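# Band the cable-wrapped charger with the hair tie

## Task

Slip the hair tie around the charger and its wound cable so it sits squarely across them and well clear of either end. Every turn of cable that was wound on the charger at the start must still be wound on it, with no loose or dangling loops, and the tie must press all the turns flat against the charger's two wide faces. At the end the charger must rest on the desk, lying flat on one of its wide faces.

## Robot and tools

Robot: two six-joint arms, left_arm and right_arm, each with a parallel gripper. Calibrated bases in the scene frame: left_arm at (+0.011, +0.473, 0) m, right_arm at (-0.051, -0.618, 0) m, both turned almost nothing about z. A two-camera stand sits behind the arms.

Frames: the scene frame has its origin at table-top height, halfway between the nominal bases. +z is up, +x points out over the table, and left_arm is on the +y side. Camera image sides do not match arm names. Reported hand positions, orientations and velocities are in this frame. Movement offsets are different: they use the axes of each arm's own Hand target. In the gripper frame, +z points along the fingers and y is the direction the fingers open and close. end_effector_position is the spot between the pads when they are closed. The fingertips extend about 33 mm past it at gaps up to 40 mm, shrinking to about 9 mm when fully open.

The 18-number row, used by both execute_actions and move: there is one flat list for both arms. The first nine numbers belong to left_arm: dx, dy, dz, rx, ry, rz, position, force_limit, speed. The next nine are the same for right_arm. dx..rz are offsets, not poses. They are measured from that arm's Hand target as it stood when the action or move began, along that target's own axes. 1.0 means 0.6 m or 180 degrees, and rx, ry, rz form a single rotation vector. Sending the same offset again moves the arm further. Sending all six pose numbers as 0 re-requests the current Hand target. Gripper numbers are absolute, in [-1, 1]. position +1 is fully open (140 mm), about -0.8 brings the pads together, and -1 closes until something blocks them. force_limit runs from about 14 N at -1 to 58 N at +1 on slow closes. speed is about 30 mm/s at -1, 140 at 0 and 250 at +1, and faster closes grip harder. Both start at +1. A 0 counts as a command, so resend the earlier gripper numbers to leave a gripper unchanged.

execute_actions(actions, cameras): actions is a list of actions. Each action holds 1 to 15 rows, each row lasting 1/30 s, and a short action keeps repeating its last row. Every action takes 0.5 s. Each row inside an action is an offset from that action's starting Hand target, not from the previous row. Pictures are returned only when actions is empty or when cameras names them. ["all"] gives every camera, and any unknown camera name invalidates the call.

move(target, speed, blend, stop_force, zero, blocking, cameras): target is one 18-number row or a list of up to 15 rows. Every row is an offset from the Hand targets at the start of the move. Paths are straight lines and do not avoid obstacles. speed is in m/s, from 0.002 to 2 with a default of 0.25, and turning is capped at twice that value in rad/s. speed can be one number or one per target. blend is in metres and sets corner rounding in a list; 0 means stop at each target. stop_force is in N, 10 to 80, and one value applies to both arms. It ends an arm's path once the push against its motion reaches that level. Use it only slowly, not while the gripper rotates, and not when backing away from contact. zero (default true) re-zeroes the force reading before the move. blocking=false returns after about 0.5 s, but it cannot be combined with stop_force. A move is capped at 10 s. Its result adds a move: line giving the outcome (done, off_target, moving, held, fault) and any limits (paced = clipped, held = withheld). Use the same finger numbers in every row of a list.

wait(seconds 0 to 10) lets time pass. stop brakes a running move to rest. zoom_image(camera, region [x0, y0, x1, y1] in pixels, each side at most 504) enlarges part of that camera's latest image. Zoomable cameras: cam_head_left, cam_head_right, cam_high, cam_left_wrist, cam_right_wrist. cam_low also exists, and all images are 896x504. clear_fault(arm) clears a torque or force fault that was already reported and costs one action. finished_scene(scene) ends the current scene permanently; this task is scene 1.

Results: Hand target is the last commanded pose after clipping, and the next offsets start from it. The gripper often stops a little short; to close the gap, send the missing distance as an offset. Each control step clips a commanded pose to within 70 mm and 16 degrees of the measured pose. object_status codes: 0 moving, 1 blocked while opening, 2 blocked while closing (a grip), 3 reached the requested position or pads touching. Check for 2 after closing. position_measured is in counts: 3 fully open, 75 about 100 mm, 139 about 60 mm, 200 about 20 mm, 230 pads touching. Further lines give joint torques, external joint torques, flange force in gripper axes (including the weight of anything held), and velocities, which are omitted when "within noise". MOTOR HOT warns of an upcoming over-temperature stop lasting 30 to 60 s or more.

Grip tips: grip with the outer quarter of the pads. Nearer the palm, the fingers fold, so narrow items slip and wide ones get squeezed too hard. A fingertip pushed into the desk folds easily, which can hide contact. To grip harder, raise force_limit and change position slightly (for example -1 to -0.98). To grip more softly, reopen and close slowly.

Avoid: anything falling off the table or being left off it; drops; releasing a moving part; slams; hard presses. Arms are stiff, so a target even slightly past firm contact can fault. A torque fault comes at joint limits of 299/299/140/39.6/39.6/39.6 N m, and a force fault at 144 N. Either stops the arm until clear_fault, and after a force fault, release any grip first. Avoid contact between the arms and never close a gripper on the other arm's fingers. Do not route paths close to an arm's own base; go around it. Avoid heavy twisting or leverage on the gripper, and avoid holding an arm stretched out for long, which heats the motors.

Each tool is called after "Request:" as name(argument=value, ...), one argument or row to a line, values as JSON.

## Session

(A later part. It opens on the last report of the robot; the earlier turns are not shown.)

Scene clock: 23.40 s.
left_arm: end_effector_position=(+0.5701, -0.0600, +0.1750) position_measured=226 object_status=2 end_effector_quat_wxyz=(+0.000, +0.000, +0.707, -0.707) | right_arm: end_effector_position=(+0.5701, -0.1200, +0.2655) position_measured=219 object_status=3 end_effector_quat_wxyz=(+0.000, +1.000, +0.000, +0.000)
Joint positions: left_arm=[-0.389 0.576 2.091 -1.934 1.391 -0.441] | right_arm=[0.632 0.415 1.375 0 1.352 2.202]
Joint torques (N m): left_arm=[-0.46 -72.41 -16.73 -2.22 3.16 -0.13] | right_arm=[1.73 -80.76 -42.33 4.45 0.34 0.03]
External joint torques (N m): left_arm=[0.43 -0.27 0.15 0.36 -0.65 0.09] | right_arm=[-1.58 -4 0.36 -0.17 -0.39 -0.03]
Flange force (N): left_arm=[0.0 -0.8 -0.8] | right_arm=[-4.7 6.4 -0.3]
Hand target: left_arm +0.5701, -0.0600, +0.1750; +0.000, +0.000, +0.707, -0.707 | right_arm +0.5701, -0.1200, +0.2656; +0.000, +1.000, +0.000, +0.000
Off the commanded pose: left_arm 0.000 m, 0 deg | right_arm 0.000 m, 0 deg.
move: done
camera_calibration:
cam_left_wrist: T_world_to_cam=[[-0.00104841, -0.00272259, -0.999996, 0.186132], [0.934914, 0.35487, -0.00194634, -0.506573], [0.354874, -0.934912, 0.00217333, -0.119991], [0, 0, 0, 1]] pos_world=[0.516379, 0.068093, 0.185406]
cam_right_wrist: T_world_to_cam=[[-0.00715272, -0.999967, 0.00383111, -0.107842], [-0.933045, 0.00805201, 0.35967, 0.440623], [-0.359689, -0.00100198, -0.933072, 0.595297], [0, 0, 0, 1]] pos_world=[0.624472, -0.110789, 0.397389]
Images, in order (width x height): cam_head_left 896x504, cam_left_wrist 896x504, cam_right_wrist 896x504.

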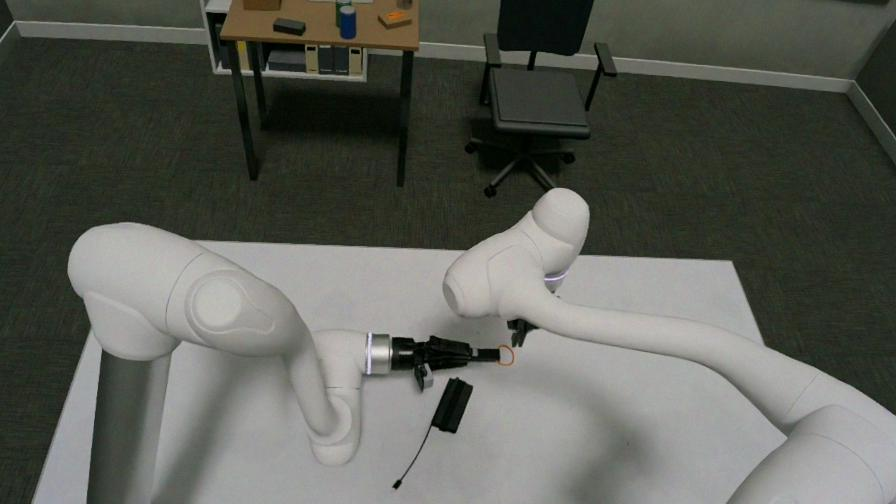

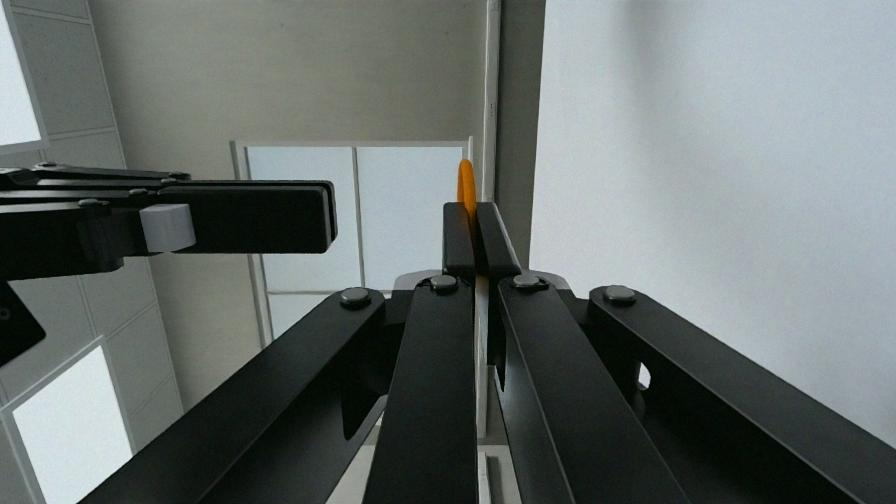

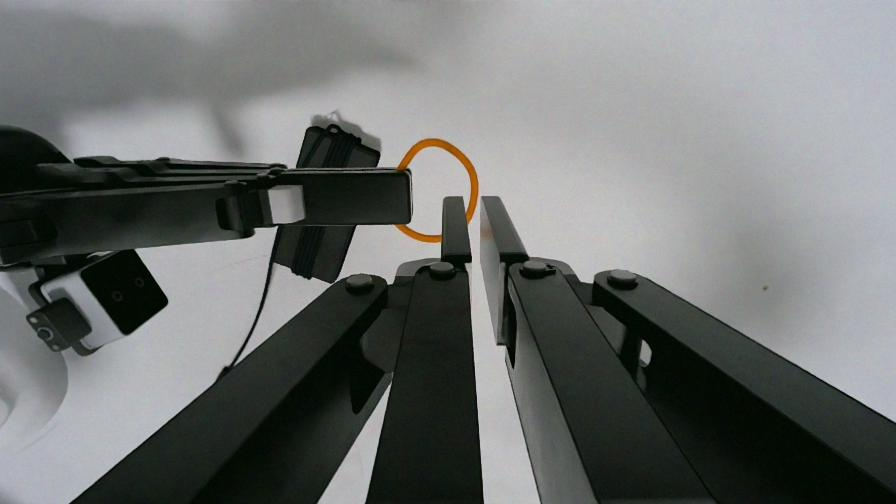

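Request:
move(
  target=[
    [0,0,0,0,0,0,-1,-0.2,-0.7,0.0038,-0.02,0.03,0,0,0,-1,-0.4,0],
    [0,0,0,0,0,0,-1,-0.2,-0.7,0.0038,-0.02,0.1143,0,0,0,-1,-0.4,0],
  ],
  speed=[0.1,0.1],
  blend=[0.003,0],
  cameras=["cam_right_wrist","cam_left_wrist"],
)

Request:
zoom_image(
  camera="cam_right_wrist",
  region=[300, 100, 560, 320],
)

Request:
zoom_image(
  camera="cam_left_wrist",
  region=[340, 80, 600, 300],
)

Scene clock: 25.67 s.
left_arm: end_effector_position=(+0.5701, -0.0600, +0.1750) position_measured=226 object_status=2 end_effector_quat_wxyz=(+0.000, +0.000, +0.707, -0.707) | right_arm: end_effector_position=(+0.5724, -0.1081, +0.1971) position_measured=234 object_status=3 end_effector_quat_wxyz=(+0.000, +1.000, +0.000, +0.000)
Joint positions: left_arm=[-0.389 0.576 2.091 -1.934 1.391 -0.441] | right_arm=[0.642 0.46 1.436 0 1.247 2.212]
Joint torques (N m): left_arm=[-0.48 -72.78 -16.57 -2.29 3.06 -0.06] | right_arm=[1.84 -83.15 -41.24 4.38 0.3 0.08]
External joint torques (N m): left_arm=[0.44 0.29 -0.01 0.42 -0.56 0.01] | right_arm=[-1.86 -4.76 0.43 -0.22 -0.34 -0.08]
Flange force (N): left_arm=[-0.9 0.0 -0.7] | right_arm=[-5.3 7.4 -1.4]
Hand target: left_arm +0.5701, -0.0600, +0.1750; +0.000, +0.000, +0.707, -0.707 | right_arm +0.5724, -0.1081, +0.1970; +0.000, +1.000, +0.000, +0.000
Off the commanded pose: left_arm 0.000 m, 0 deg | right_arm 0.000 m, 0 deg.
move: done
camera_calibration:
cam_left_wrist: T_world_to_cam=[[-0.00104841, -0.00272259, -0.999996, 0.186132], [0.934914, 0.35487, -0.00194634, -0.506573], [0.354874, -0.934912, 0.00217333, -0.119991], [0, 0, 0, 1]] pos_world=[0.516379, 0.068093, 0.185406]
cam_right_wrist: T_world_to_cam=[[-0.00715344, -0.999967, 0.00383055, -0.0955625], [-0.933078, 0.00805238, 0.359583, 0.467359], [-0.359602, -0.00100195, -0.933105, 0.532178], [0, 0, 0, 1]] pos_world=[0.626772, -0.0987895, 0.328889]
Images, in order (width x height): cam_left_wrist 896x504, cam_right_wrist 896x504.

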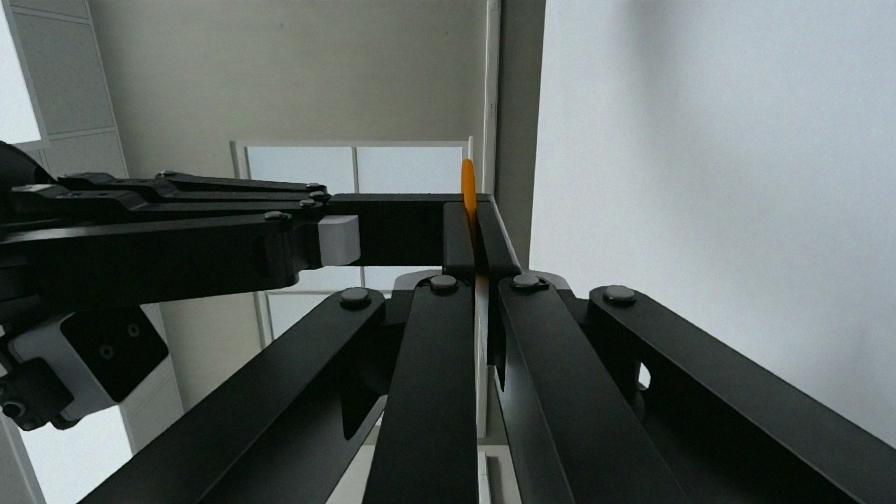

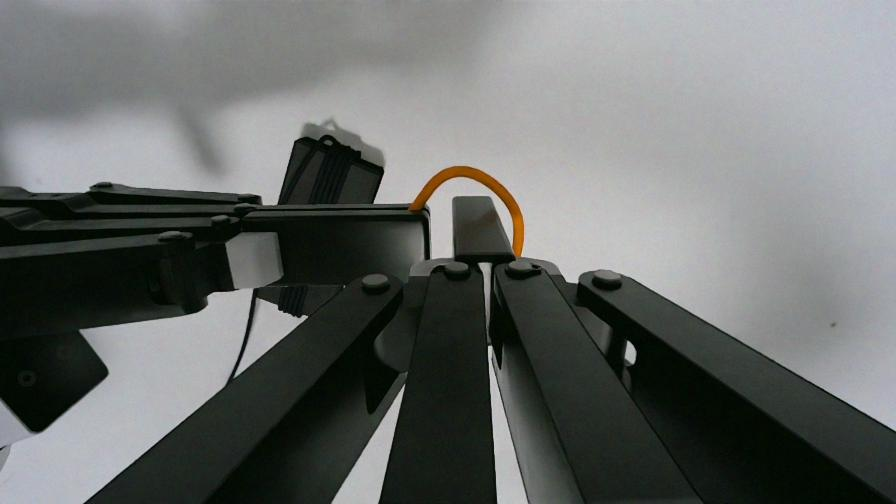

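Scaled by 1.938 from the camera's 896x504 image, which has a finer 1280x720 frame.

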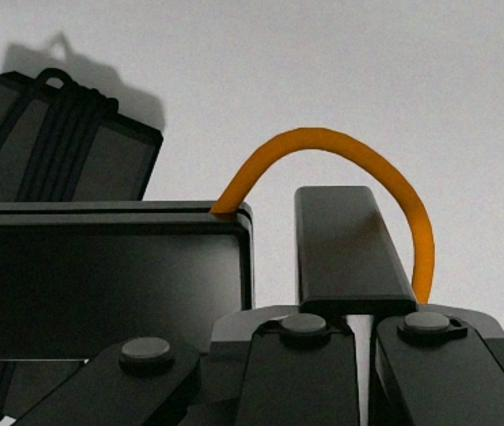

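Scaled by 1.938 from the camera's 896x504 image, which has a finer 1280x720 frame.

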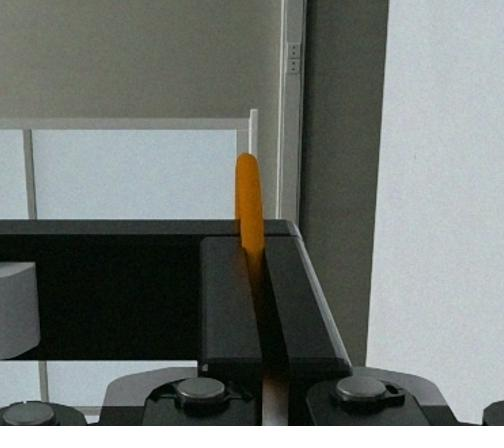

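Request:
move(
  target=[
    [0,0,0,0,0,0,-1,-0.2,-0.7,0,0.0183,0,0,0,0,-1,-0.4,0],
    [0,0,0,0,0,0,-1,-0.2,-0.7,0,0.0183,0,0,0,0,-0.435,0,-0.7],
  ],
  speed=[0.05,0.05],
  cameras=["cam_right_wrist","cam_left_wrist"],
)

Request:
zoom_image(
  camera="cam_right_wrist",
  region=[300, 100, 560, 320],
)

Request:
zoom_image(
  camera="cam_left_wrist",
  region=[340, 80, 600, 300],
)

Scene clock: 27.43 s.
left_arm: end_effector_position=(+0.5701, -0.0600, +0.1750) position_measured=226 object_status=2 end_effector_quat_wxyz=(+0.000, +0.000, +0.707, -0.707) | right_arm: end_effector_position=(+0.5724, -0.1190, +0.1970) position_measured=184 object_status=0 end_effector_quat_wxyz=(+0.000, +1.000, +0.000, +0.000)
Joint positions: left_arm=[-0.389 0.576 2.091 -1.934 1.391 -0.441] | right_arm=[0.631 0.449 1.452 0 1.241 2.201]
Joint torques (N m): left_arm=[0.93 -72.66 -15.92 -2.13 3.16 -0.08] | right_arm=[-0.71 -82.49 -40.23 3.39 0.78 0.11]
External joint torques (N m): left_arm=[-0.88 -0.42 -0.73 0.25 -0.65 0.04] | right_arm=[0.65 -3.96 -0.33 0.74 -0.82 -0.11]
Flange force (N): left_arm=[-0.7 -1.2 1.9] | right_arm=[-5.1 3.2 -1.1]
Hand target: left_arm +0.5701, -0.0600, +0.1750; +0.000, +0.000, +0.707, -0.707 | right_arm +0.5724, -0.1190, +0.1970; +0.000, +1.000, +0.000, +0.000
Off the commanded pose: left_arm 0.000 m, 0 deg | right_arm 0.000 m, 0 deg.
move: done
camera_calibration:
cam_left_wrist: T_world_to_cam=[[-0.00104841, -0.00272259, -0.999996, 0.186132], [0.934914, 0.35487, -0.00194634, -0.506573], [0.354874, -0.934912, 0.00217333, -0.119991], [0, 0, 0, 1]] pos_world=[0.516379, 0.068093, 0.185406]
cam_right_wrist: T_world_to_cam=[[-0.00715344, -0.999967, 0.00383055, -0.106562], [-0.933078, 0.00805238, 0.359583, 0.467448], [-0.359602, -0.00100195, -0.933105, 0.532167], [0, 0, 0, 1]] pos_world=[0.626772, -0.109789, 0.328889]
Images, in order (width x height): cam_left_wrist 896x504, cam_right_wrist 896x504.

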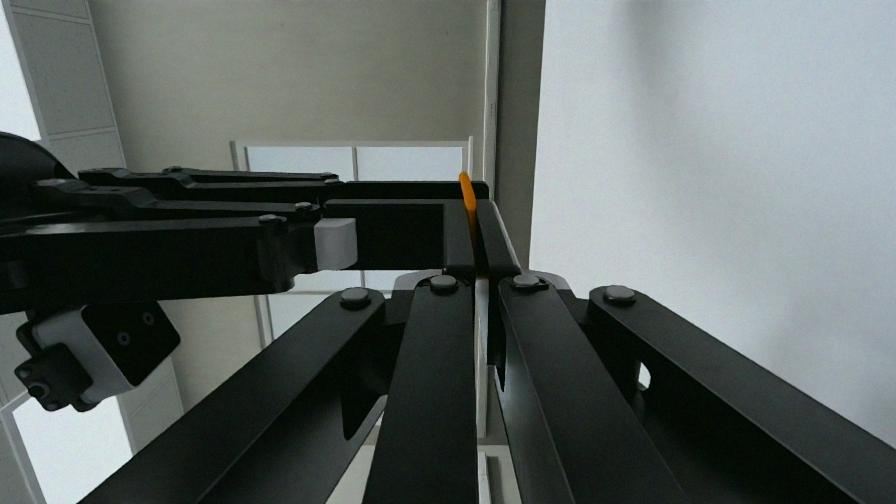

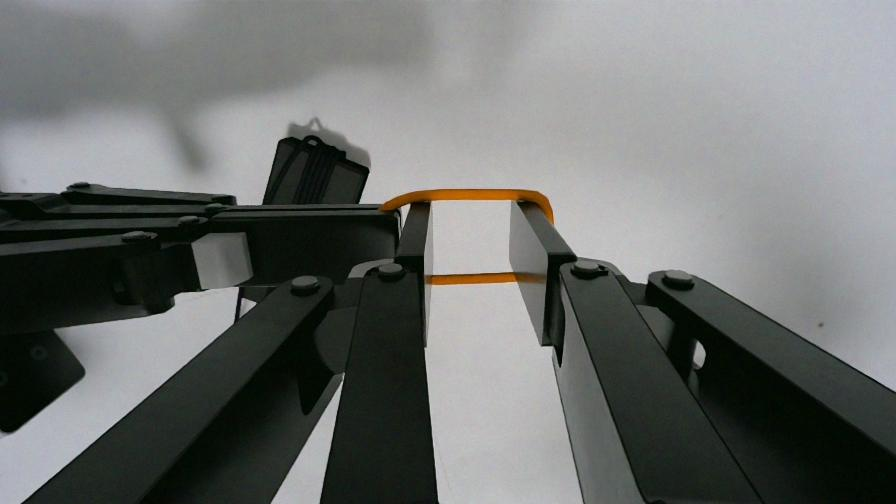

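Scaled by 1.938 from the camera's 896x504 image, which has a finer 1280x720 frame.

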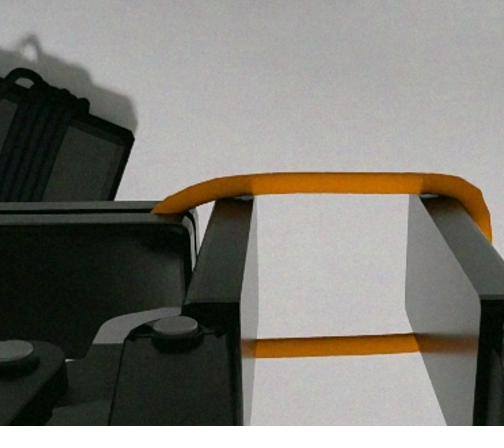

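Scaled by 1.938 from the camera's 896x504 image, which has a finer 1280x720 frame.

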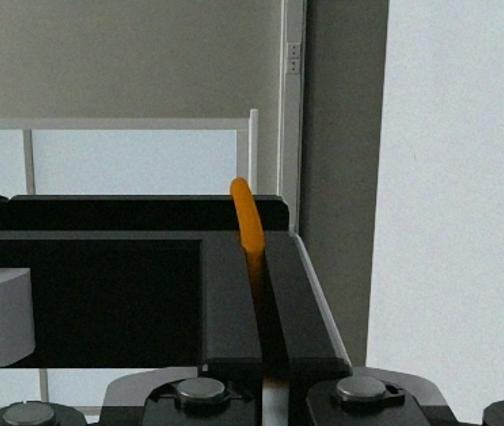

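Request:
move(
  target=[
    [0,0,0,0,0,0,-0.62,-0.2,-0.7,0,0,0,0,0,0,-0.435,0,-0.7],
    [0,0,-0.1,0,0,0,-0.62,-0.2,-0.7,0,0,0,0,0,0,-0.435,0,-0.7],
    [0,-0.125,-0.2167,0,0,0,-0.62,-0.2,-0.7,0,0,0,0,0,0,-0.3,0.3,-0.5],
  ],
  speed=[0.1,0.12,0.3],
  blend=[0,0.01,0],
  cameras=["cam_right_wrist","cam_left_wrist"],
)

Request:
zoom_image(
  camera="cam_left_wrist",
  region=[200, 80, 560, 300],
)

Scene clock: 31.47 s.
left_arm: end_effector_position=(+0.5700, +0.0700, +0.2500) position_measured=208 object_status=3 end_effector_quat_wxyz=(+0.000, +0.000, +0.707, -0.707) | right_arm: end_effector_position=(+0.5724, -0.1190, +0.1970) position_measured=167 object_status=3 end_effector_quat_wxyz=(+0.000, +1.000, +0.000, +0.000)
Joint positions: left_arm=[-0.174 0.425 2.136 -1.729 1.468 -0.572] | right_arm=[0.631 0.449 1.452 0 1.241 2.201]
Joint torques (N m): left_arm=[-0.47 -61.94 -20.36 -2.29 2.85 -0.09] | right_arm=[1.66 -82.7 -40.89 4.35 0.29 0.09]
External joint torques (N m): left_arm=[0.47 -0.67 0.49 0.42 -0.51 0.04] | right_arm=[-1.55 -3.97 0.25 -0.21 -0.33 -0.09]
Flange force (N): left_arm=[1.4 -1.1 -1.2] | right_arm=[-4.2 6.0 -1.3]
Hand target: left_arm +0.5700, +0.0700, +0.2500; +0.000, +0.000, +0.707, -0.707 | right_arm +0.5724, -0.1190, +0.1970; +0.000, +1.000, +0.000, +0.000
Off the commanded pose: left_arm 0.000 m, 0 deg | right_arm 0.000 m, 0 deg.
move: done
camera_calibration:
cam_left_wrist: T_world_to_cam=[[-0.00104841, -0.00272259, -0.999996, 0.261485], [0.934914, 0.35487, -0.00194634, -0.552466], [0.354874, -0.934912, 0.00217333, 0.00141975], [0, 0, 0, 1]] pos_world=[0.516279, 0.198093, 0.260406]
cam_right_wrist: T_world_to_cam=[[-0.007153, -0.999967, 0.00383122, -0.106563], [-0.933045, 0.00805231, 0.35967, 0.467398], [-0.359689, -0.00100198, -0.933072, 0.53221], [0, 0, 0, 1]] pos_world=[0.626772, -0.109789, 0.328889]
Images, in order (width x height): cam_left_wrist 896x504, cam_right_wrist 896x504.

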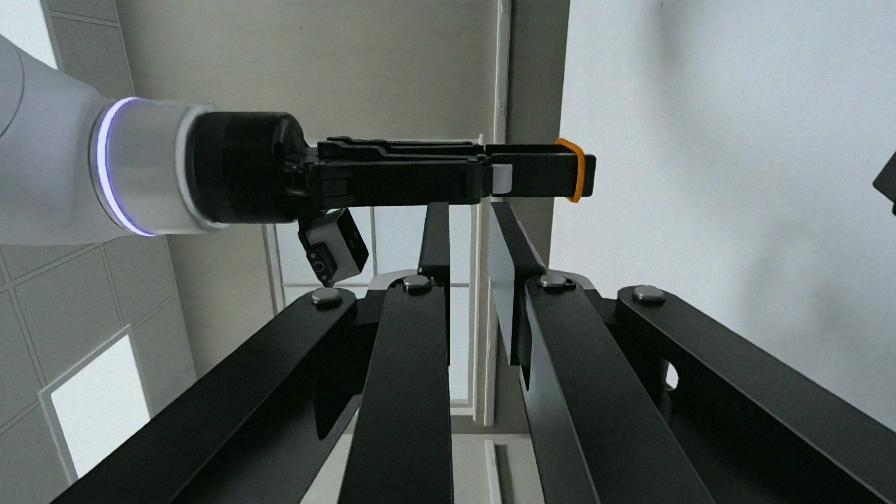

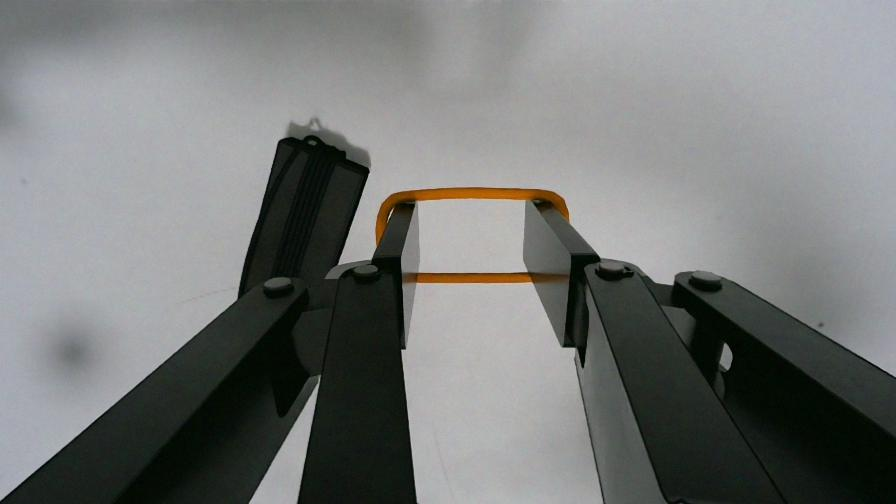

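Scaled by 1.400 from the camera's 896x504 image, which has a finer 1280x720 frame.

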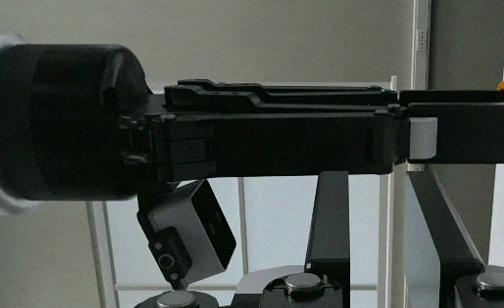

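Request:
move(
  target=[0.1335,0.025,-0.1225,-0.4925,0.1025,0.1025,0.15,0,0,-0.154,0.085,-0.2883,0.2169,0.2169,-0.4652,-0.3,0.3,-0.5],
  speed=0.35,
  cameras=["cam_right_wrist","cam_left_wrist","cam_head_left","cam_low"],
)

Request:
zoom_image(
  camera="cam_left_wrist",
  region=[330, 60, 590, 420],
)

Request:
zoom_image(
  camera="cam_right_wrist",
  region=[330, 150, 630, 320],
)

Scene clock: 34.93 s.
left_arm: end_effector_position=(+0.4898, +0.1434, +0.2350) position_measured=110 object_status=3 end_effector_quat_wxyz=(+0.000, +0.203, +0.979, +0.000) | right_arm: end_effector_position=(+0.4801, -0.1700, +0.3701) position_measured=167 object_status=3 end_effector_quat_wxyz=(-0.299, +0.641, +0.641, +0.298)
Joint positions: left_arm=[-0.649 0.096 1.845 0 1.201 -1.824] | right_arm=[0.287 0.061 1.851 0.943 1.138 -0.094]
Joint torques (N m): left_arm=[-0.43 -48.72 -40.08 3.95 0.55 0.13] | right_arm=[1.39 -45.97 -42.68 4.72 0.6 0.06]
External joint torques (N m): left_arm=[0.48 -0.07 1.14 0.05 -0.51 -0.13] | right_arm=[-1.37 -2.96 0.36 -0.29 -0.39 -0.06]
Flange force (N): left_arm=[2.0 1.0 2.3] | right_arm=[-1.7 -4.4 -3.4]
Hand target: left_arm +0.4898, +0.1434, +0.2350; +0.000, +0.203, +0.979, +0.000 | right_arm +0.4801, -0.1700, +0.3701; -0.299, +0.641, +0.641, +0.298
Off the commanded pose: left_arm 0.000 m, 0 deg | right_arm 0.000 m, 0 deg.
move: done
camera_calibration:
cam_left_wrist: T_world_to_cam=[[0.397348, 0.917665, -0.00227454, -0.315095], [0.858528, -0.370864, 0.354104, -0.445772], [0.324106, -0.142655, -0.935203, 0.220229], [0, 0, 0, 1]] pos_world=[0.436533, 0.155248, 0.363092]
cam_right_wrist: T_world_to_cam=[[0.999967, -0.00698225, -0.00420382, -0.470636], [-0.00814462, -0.874998, -0.484059, 0.0375543], [-0.000298514, 0.484077, -0.875025, 0.548831], [0, 0, 0, 1]] pos_world=[0.47109, -0.236103, 0.496441]
Images, in order (width x height): cam_head_left 896x504, cam_low 896x504, cam_left_wrist 896x504, cam_right_wrist 896x504.

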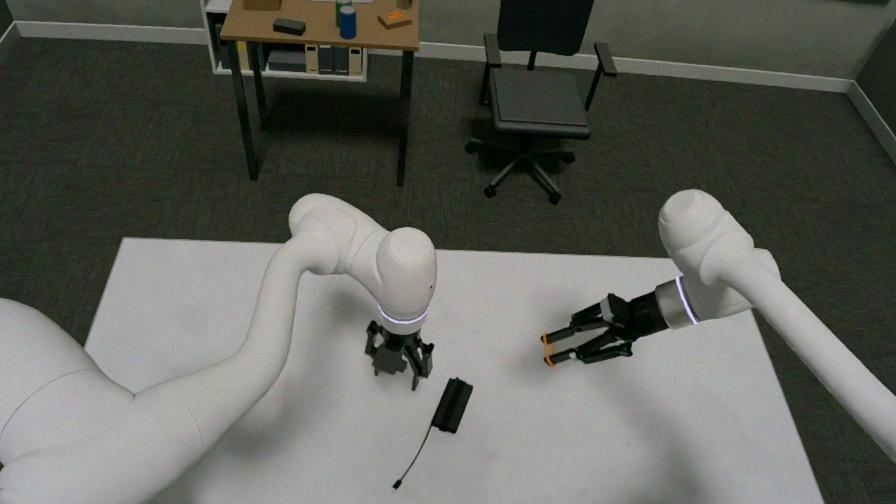

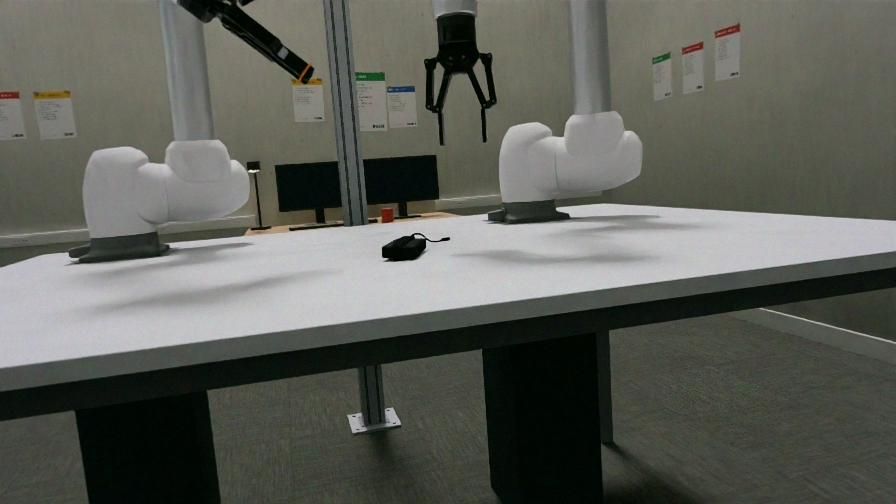

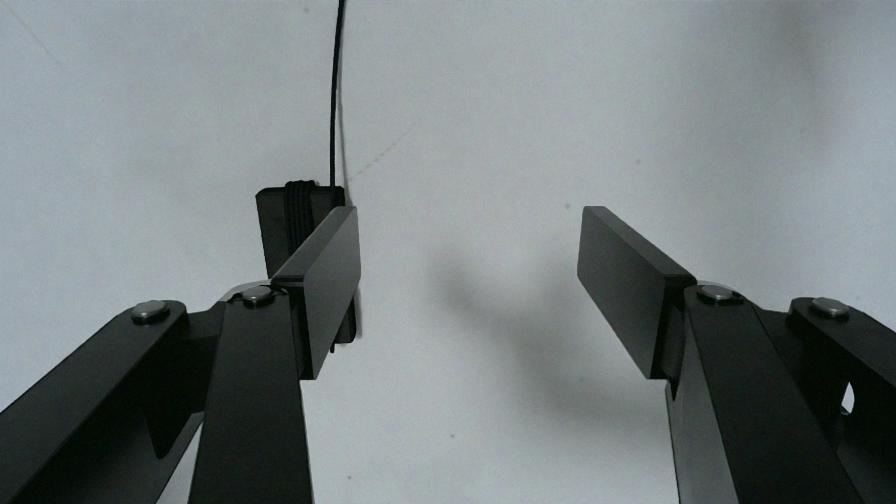

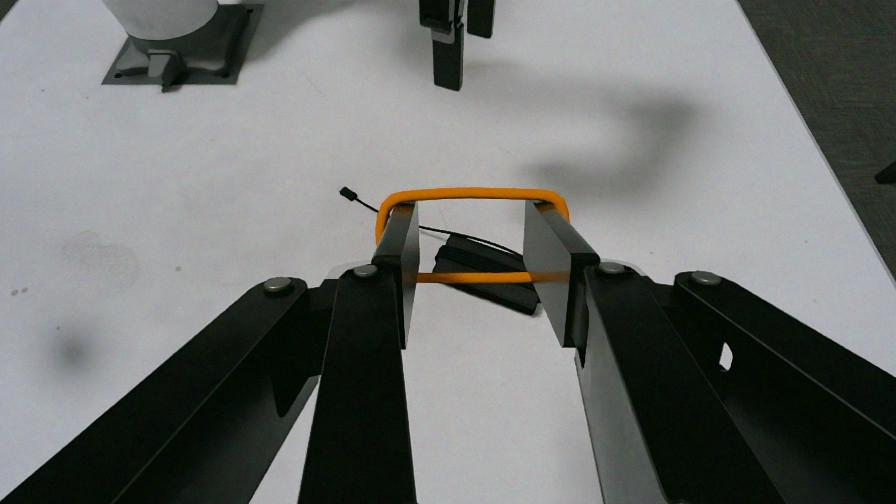

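Scaled by 1.400 from the camera's 896x504 image, which has a finer 1280x720 frame.

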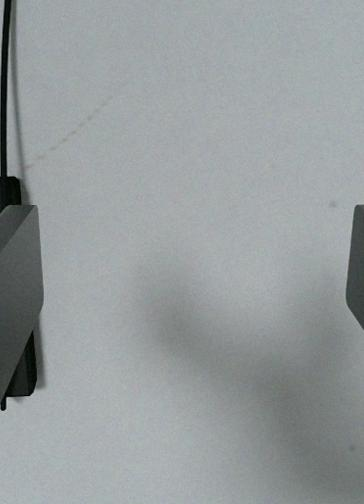

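Scaled by 1.680 from the camera's 896x504 image, which has a finer 1280x720 frame.

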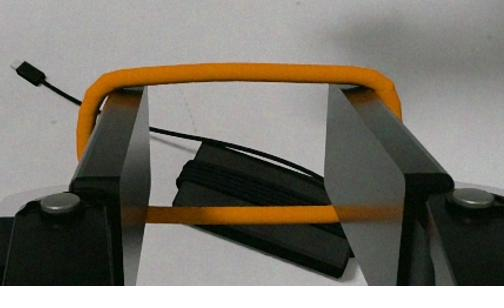

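Request:
move(
  target=[-0.0865,-0.1987,0.125,0,0,0,0.15,0,0,0,0,0,0,0,0,-0.3,0.3,-0.5],
  speed=0.25,
  cameras=["cam_left_wrist","cam_right_wrist"],
)

Request:
zoom_image(
  camera="cam_left_wrist",
  region=[330, 40, 610, 430],
)

Scene clock: 36.27 s.
left_arm: end_effector_position=(+0.4900, +0.0135, +0.1600) position_measured=110 object_status=3 end_effector_quat_wxyz=(+0.000, +0.203, +0.979, +0.000) | right_arm: end_effector_position=(+0.4801, -0.1700, +0.3701) position_measured=167 object_status=3 end_effector_quat_wxyz=(-0.299, +0.641, +0.641, +0.298)
Joint positions: left_arm=[-0.803 0.273 1.776 0 1.093 -1.978] | right_arm=[0.287 0.061 1.851 0.943 1.138 -0.094]
Joint torques (N m): left_arm=[-0.2 -63.66 -38.28 3.74 0.49 0.06] | right_arm=[1.76 -46.28 -42.53 4.64 0.5 0.1]
External joint torques (N m): left_arm=[0.26 -1.66 1.1 0.06 -0.45 -0.06] | right_arm=[-1.74 -2.54 0.26 -0.21 -0.3 -0.1]
Flange force (N): left_arm=[4.4 1.9 0.6] | right_arm=[-2.2 -3.4 -3.7]
Hand target: left_arm +0.4900, +0.0134, +0.1599; +0.000, +0.203, +0.979, +0.000 | right_arm +0.4801, -0.1700, +0.3701; -0.299, +0.641, +0.641, +0.298
Off the commanded pose: left_arm 0.000 m, 0 deg | right_arm 0.000 m, 0 deg.
move: done
camera_calibration:
cam_left_wrist: T_world_to_cam=[[0.397269, 0.917699, -0.00230539, -0.195966], [0.858553, -0.370775, 0.354136, -0.467536], [0.324136, -0.142667, -0.935191, 0.131495], [0, 0, 0, 1]] pos_world=[0.436633, 0.0252472, 0.288092]
cam_right_wrist: T_world_to_cam=[[0.999967, -0.00698143, -0.00420403, -0.470636], [-0.00814402, -0.874974, -0.484102, 0.0375808], [-0.000298693, 0.48412, -0.875002, 0.54883], [0, 0, 0, 1]] pos_world=[0.47109, -0.236103, 0.496441]
Images, in order (width x height): cam_left_wrist 896x504, cam_right_wrist 896x504.

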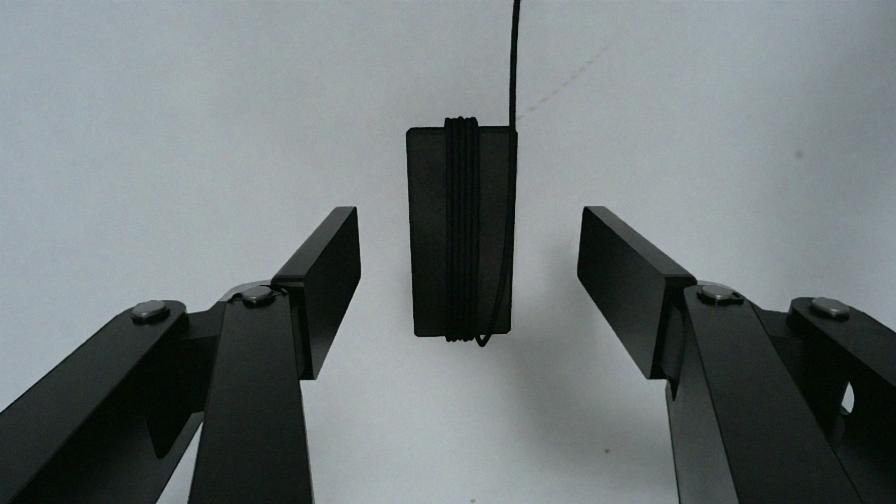

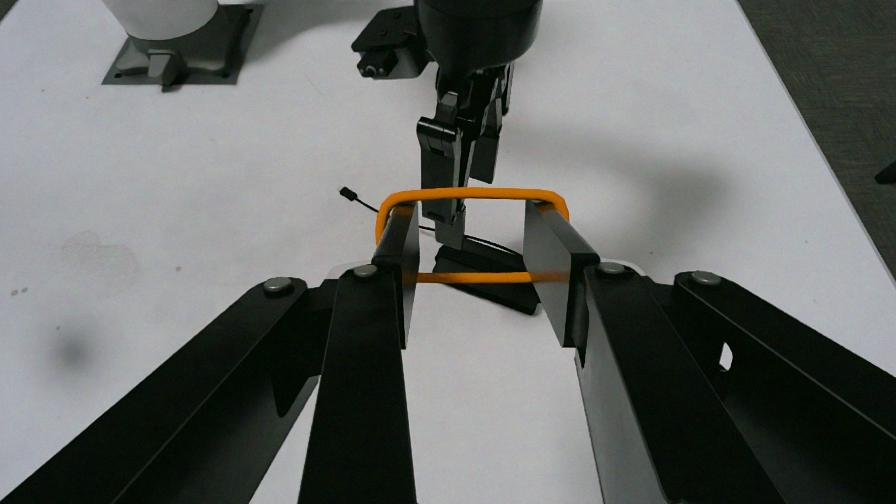

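Scaled by 1.292 from the camera's 896x504 image, which has a finer 1280x720 frame.

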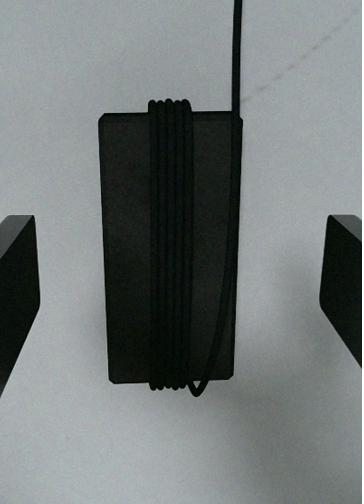

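Request:
move(
  target=[
    [0.0995,0.045,0.1,0,0,0,-0.569,0,0.5,0,0,0,0,0,0,-0.3,0.3,-0.5],
    [0.0995,0.045,0.2067,0,0,0,-0.569,0,0.5,0,0,0,0,0,0,-0.3,0.3,-0.5],
  ],
  speed=[0.2,0.12],
  cameras=["cam_left_wrist","cam_low"],
)

Request:
zoom_image(
  camera="cam_low",
  region=[360, 190, 480, 280],
)

Scene clock: 40.67 s.
left_arm: end_effector_position=(+0.4460, +0.0620, +0.0360) position_measured=201 object_status=3 end_effector_quat_wxyz=(+0.000, +0.203, +0.979, +0.000) | right_arm: end_effector_position=(+0.4801, -0.1700, +0.3701) position_measured=167 object_status=3 end_effector_quat_wxyz=(-0.299, +0.641, +0.641, +0.298)
Joint positions: left_arm=[-0.801 0.302 2.007 0 0.833 -1.976] | right_arm=[0.287 0.061 1.851 0.943 1.138 -0.094]
Joint torques (N m): left_arm=[-0.46 -60.97 -31.72 3.01 0.68 -0.06] | right_arm=[1.58 -45.89 -42.58 4.65 0.52 0.07]
External joint torques (N m): left_arm=[0.47 -0.59 0.8 0.16 -0.65 0.06] | right_arm=[-1.45 -3.06 0.21 -0.22 -0.31 -0.07]
Flange force (N): left_arm=[2.2 1.7 1.1] | right_arm=[-1.7 -4.3 -3.8]
Hand target: left_arm +0.4460, +0.0620, +0.0359; +0.000, +0.203, +0.979, +0.000 | right_arm +0.4801, -0.1700, +0.3701; -0.299, +0.641, +0.641, +0.298
Off the commanded pose: left_arm 0.000 m, 0 deg | right_arm 0.000 m, 0 deg.
move: done
camera_calibration:
cam_left_wrist: T_world_to_cam=[[0.397348, 0.917665, -0.00227426, -0.223314], [0.858517, -0.370859, 0.354136, -0.367843], [0.324135, -0.142668, -0.935191, 0.0367131], [0, 0, 0, 1]] pos_world=[0.392633, 0.0737474, 0.164092]
Images, in order (width x height): cam_low 896x504, cam_left_wrist 896x504.

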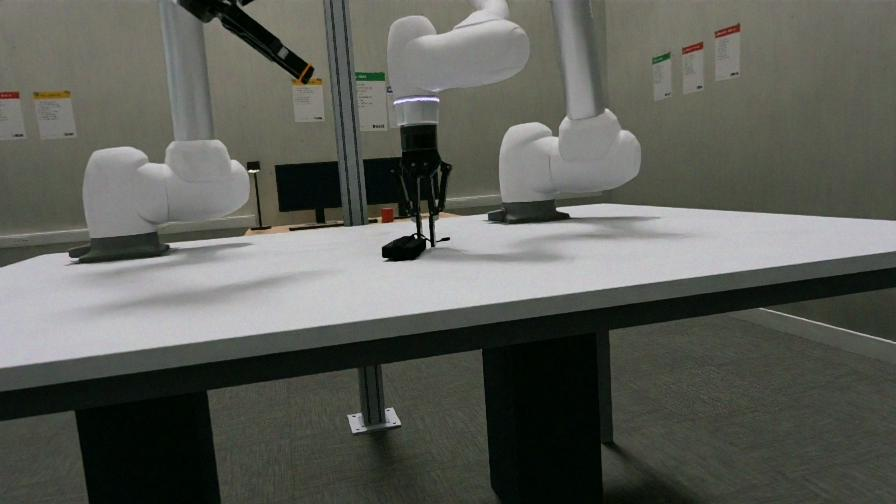

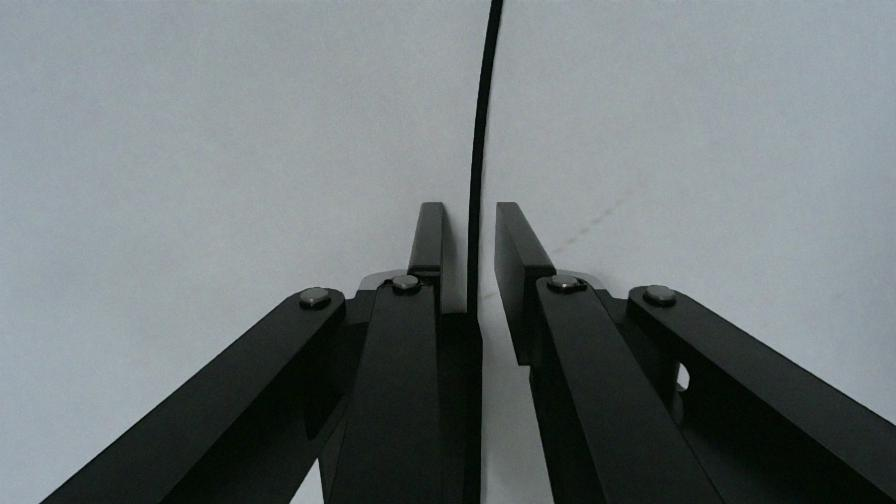

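Scaled by 4.200 from the camera's 896x504 image, which has a finer 1280x720 frame.

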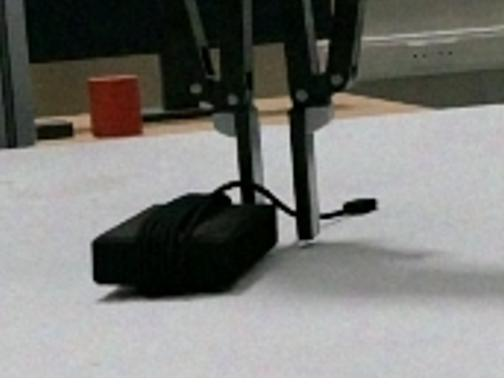

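Request:
move(
  target=[
    [0,0,0,0,0,0,-1,-0.5,-0.7,0,0,0,0,0,0,-0.3,0.3,-0.5],
    [0.01,-0.04,0,0,0,0,-1,-0.5,-0.7,0,0,0,0,0,0,-0.3,0.3,-0.5],
  ],
  speed=[0.1,0.08],
  cameras=["cam_left_wrist","cam_low","cam_right_wrist"],
)

Request:
zoom_image(
  camera="cam_low",
  region=[360, 190, 480, 280],
)

Request:
zoom_image(
  camera="cam_right_wrist",
  region=[400, 150, 560, 330],
)

Scene clock: 42.23 s.
left_arm: end_effector_position=(+0.4309, +0.0424, +0.0359) position_measured=226 object_status=2 end_effector_quat_wxyz=(+0.000, +0.203, +0.979, +0.000) | right_arm: end_effector_position=(+0.4801, -0.1700, +0.3701) position_measured=167 object_status=3 end_effector_quat_wxyz=(-0.299, +0.641, +0.641, +0.298)
Joint positions: left_arm=[-0.842 0.306 2.001 0 0.835 -2.017] | right_arm=[0.287 0.061 1.851 0.943 1.138 -0.094]
Joint torques (N m): left_arm=[-0.96 -61.88 -31.48 2.9 0.54 -0.03] | right_arm=[1.88 -45.97 -42.52 4.65 0.5 0.05]
External joint torques (N m): left_arm=[0.95 0.17 0.58 0.26 -0.51 0.03] | right_arm=[-1.93 -2.87 0.14 -0.21 -0.3 -0.05]
Flange force (N): left_arm=[0.4 1.9 1.6] | right_arm=[-2.1 -3.6 -4.3]
Hand target: left_arm +0.4309, +0.0424, +0.0359; +0.000, +0.203, +0.979, +0.000 | right_arm +0.4801, -0.1700, +0.3701; -0.299, +0.641, +0.641, +0.298
Off the commanded pose: left_arm 0.000 m, 0 deg | right_arm 0.000 m, 0 deg.
move: done
camera_calibration:
cam_left_wrist: T_world_to_cam=[[0.397235, 0.917714, -0.00231907, -0.19928], [0.85858, -0.370744, 0.354105, -0.362173], [0.324107, -0.142654, -0.935203, 0.038823], [0, 0, 0, 1]] pos_world=[0.377533, 0.0541472, 0.164092]
cam_right_wrist: T_world_to_cam=[[0.999967, -0.00698143, -0.00420403, -0.470636], [-0.00814402, -0.874974, -0.484102, 0.0375808], [-0.000298693, 0.48412, -0.875002, 0.54883], [0, 0, 0, 1]] pos_world=[0.47109, -0.236103, 0.496441]
Images, in order (width x height): cam_low 896x504, cam_left_wrist 896x504, cam_right_wrist 896x504.

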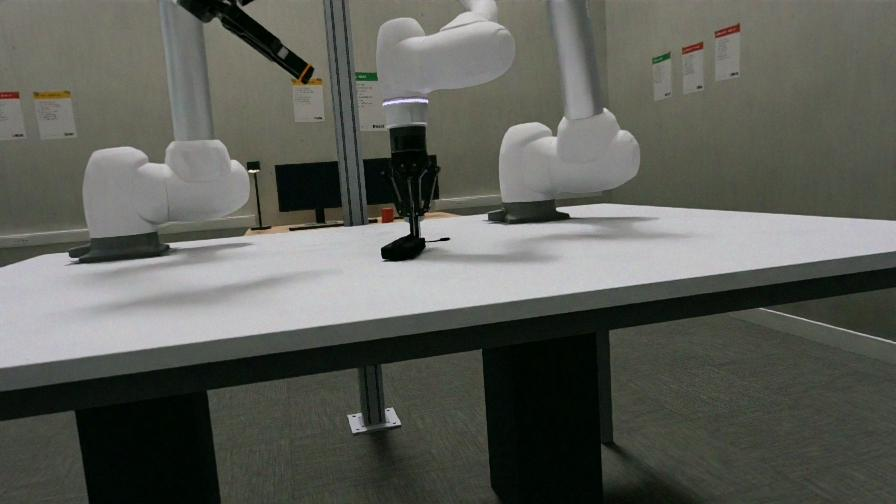

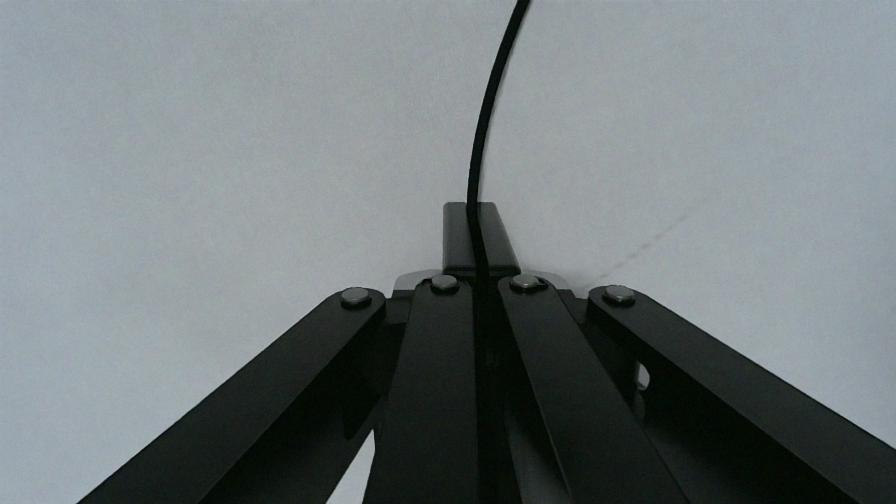

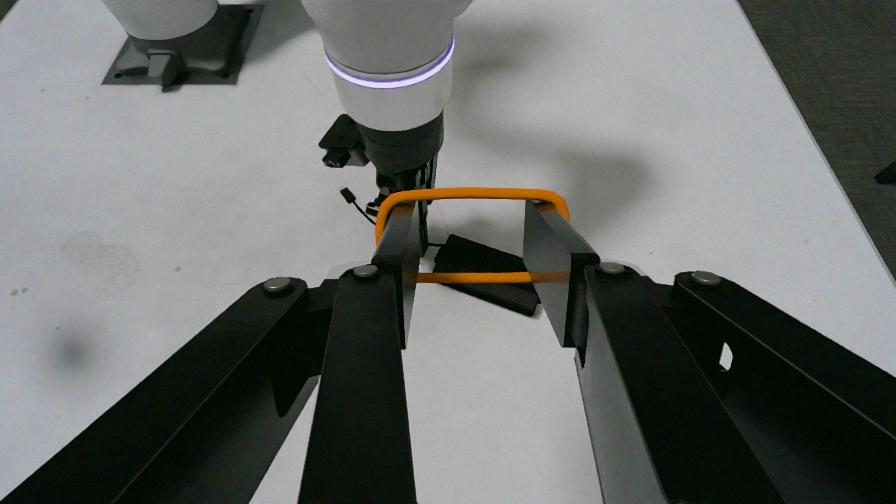

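Scaled by 4.200 from the camera's 896x504 image, which has a finer 1280x720 frame.

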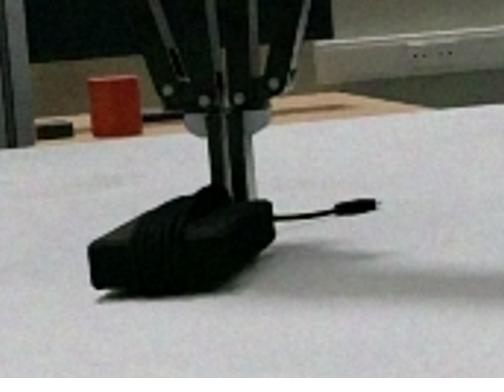

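Scaled by 2.800 from the camera's 896x504 image, which has a finer 1280x720 frame.

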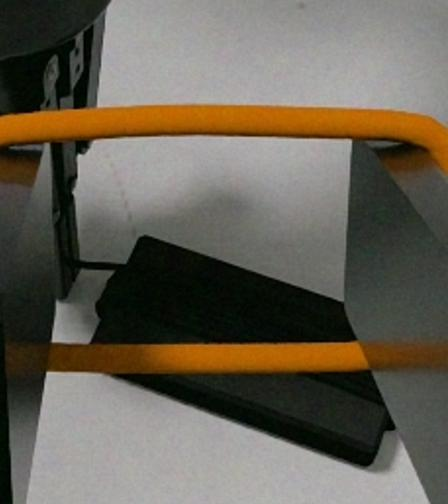

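Request:
move(
  target=[
    [0,0,0,0,0,0,-0.66,-0.5,-0.7,0,0,0,0,0,0,-0.3,0.3,-0.5],
    [0,0,-0.17,0,0,0,-0.66,-0.5,-0.7,0,0,0,0,0,0,-0.3,0.3,-0.5],
    [-0.1188,-0.004,-0.2068,0,0,0,0.15,0,0.5,0,0,0,0,0,0,-0.3,0.3,-0.5],
  ],
  speed=[0.1,0.15,0.2],
  blend=[0,0.02,0],
  cameras=["cam_left_wrist","cam_low"],
)

Request:
zoom_image(
  camera="cam_left_wrist",
  region=[330, 40, 610, 430],
)

Request:
zoom_image(
  camera="cam_low",
  region=[360, 190, 480, 280],
)

Scene clock: 45.30 s.
left_arm: end_effector_position=(+0.4953, +0.0118, +0.1600) position_measured=110 object_status=0 end_effector_quat_wxyz=(+0.000, +0.203, +0.979, +0.000) | right_arm: end_effector_position=(+0.4801, -0.1700, +0.3701) position_measured=167 object_status=3 end_effector_quat_wxyz=(-0.299, +0.641, +0.641, +0.298)
Joint positions: left_arm=[-0.799 0.28 1.766 0 1.096 -1.974] | right_arm=[0.287 0.061 1.851 0.943 1.138 -0.094]
Joint torques (N m): left_arm=[-0.16 -65.42 -37.86 3.68 0.47 0.01] | right_arm=[1.72 -46.12 -42.58 4.67 0.49 0.06]
External joint torques (N m): left_arm=[0.1 -0.12 0.77 0.12 -0.43 -0.01] | right_arm=[-1.85 -2.67 0.23 -0.23 -0.29 -0.06]
Flange force (N): left_arm=[1.7 0.8 1.4] | right_arm=[-2.1 -3.5 -4.0]
Hand target: left_arm +0.4953, +0.0118, +0.1600; +0.000, +0.203, +0.979, +0.000 | right_arm +0.4801, -0.1700, +0.3701; -0.299, +0.641, +0.641, +0.298
Off the commanded pose: left_arm 0.000 m, 0 deg | right_arm 0.000 m, 0 deg.
move: done
camera_calibration:
cam_left_wrist: T_world_to_cam=[[0.397348, 0.917665, -0.00227442, -0.196555], [0.858528, -0.370864, 0.354104, -0.472693], [0.324106, -0.142655, -0.935203, 0.129551], [0, 0, 0, 1]] pos_world=[0.441933, 0.0235475, 0.288092]
Images, in order (width x height): cam_low 896x504, cam_left_wrist 896x504.

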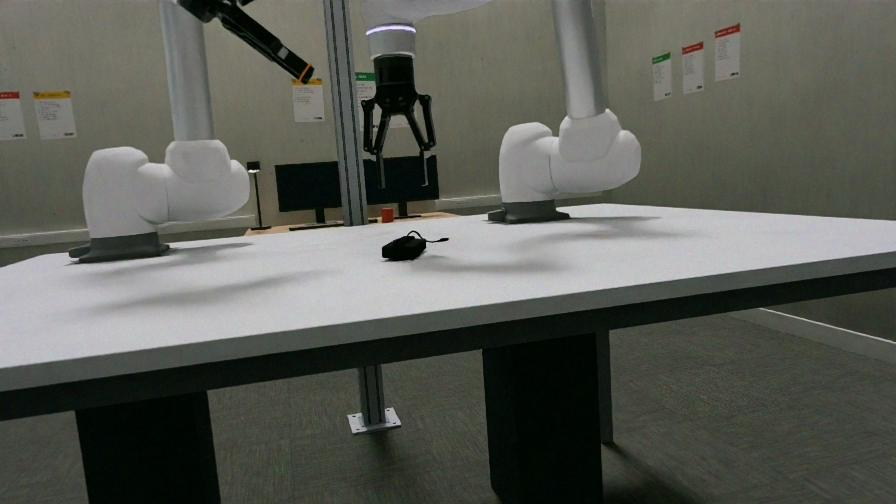

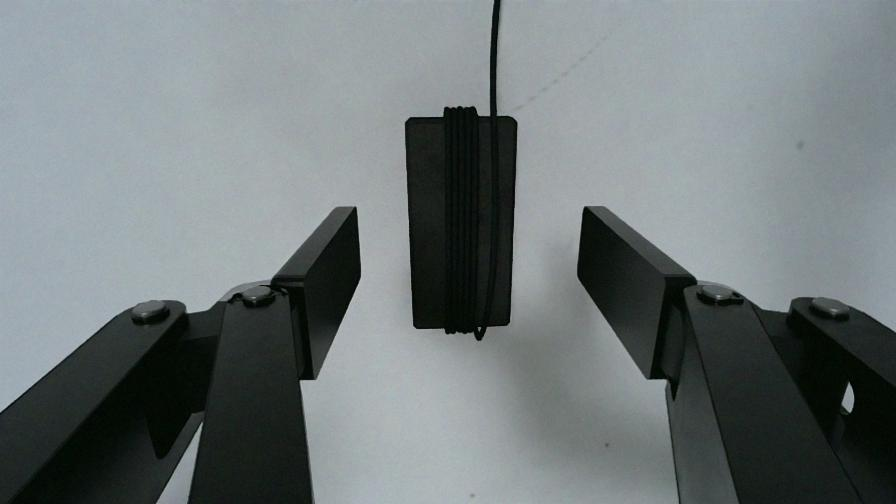

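Scaled by 1.292 from the camera's 896x504 image, which has a finer 1280x720 frame.

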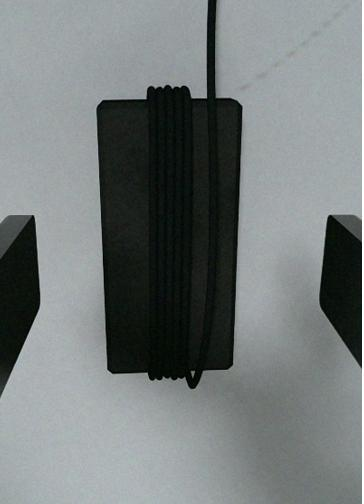

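Scaled by 4.200 from the camera's 896x504 image, which has a finer 1280x720 frame.

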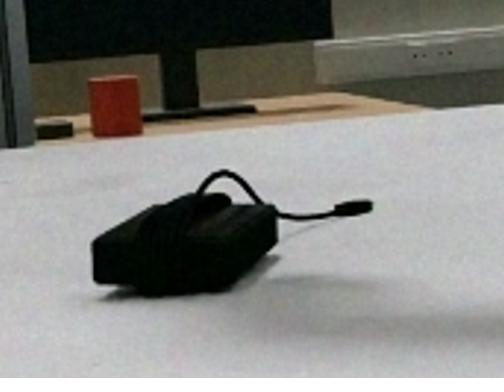

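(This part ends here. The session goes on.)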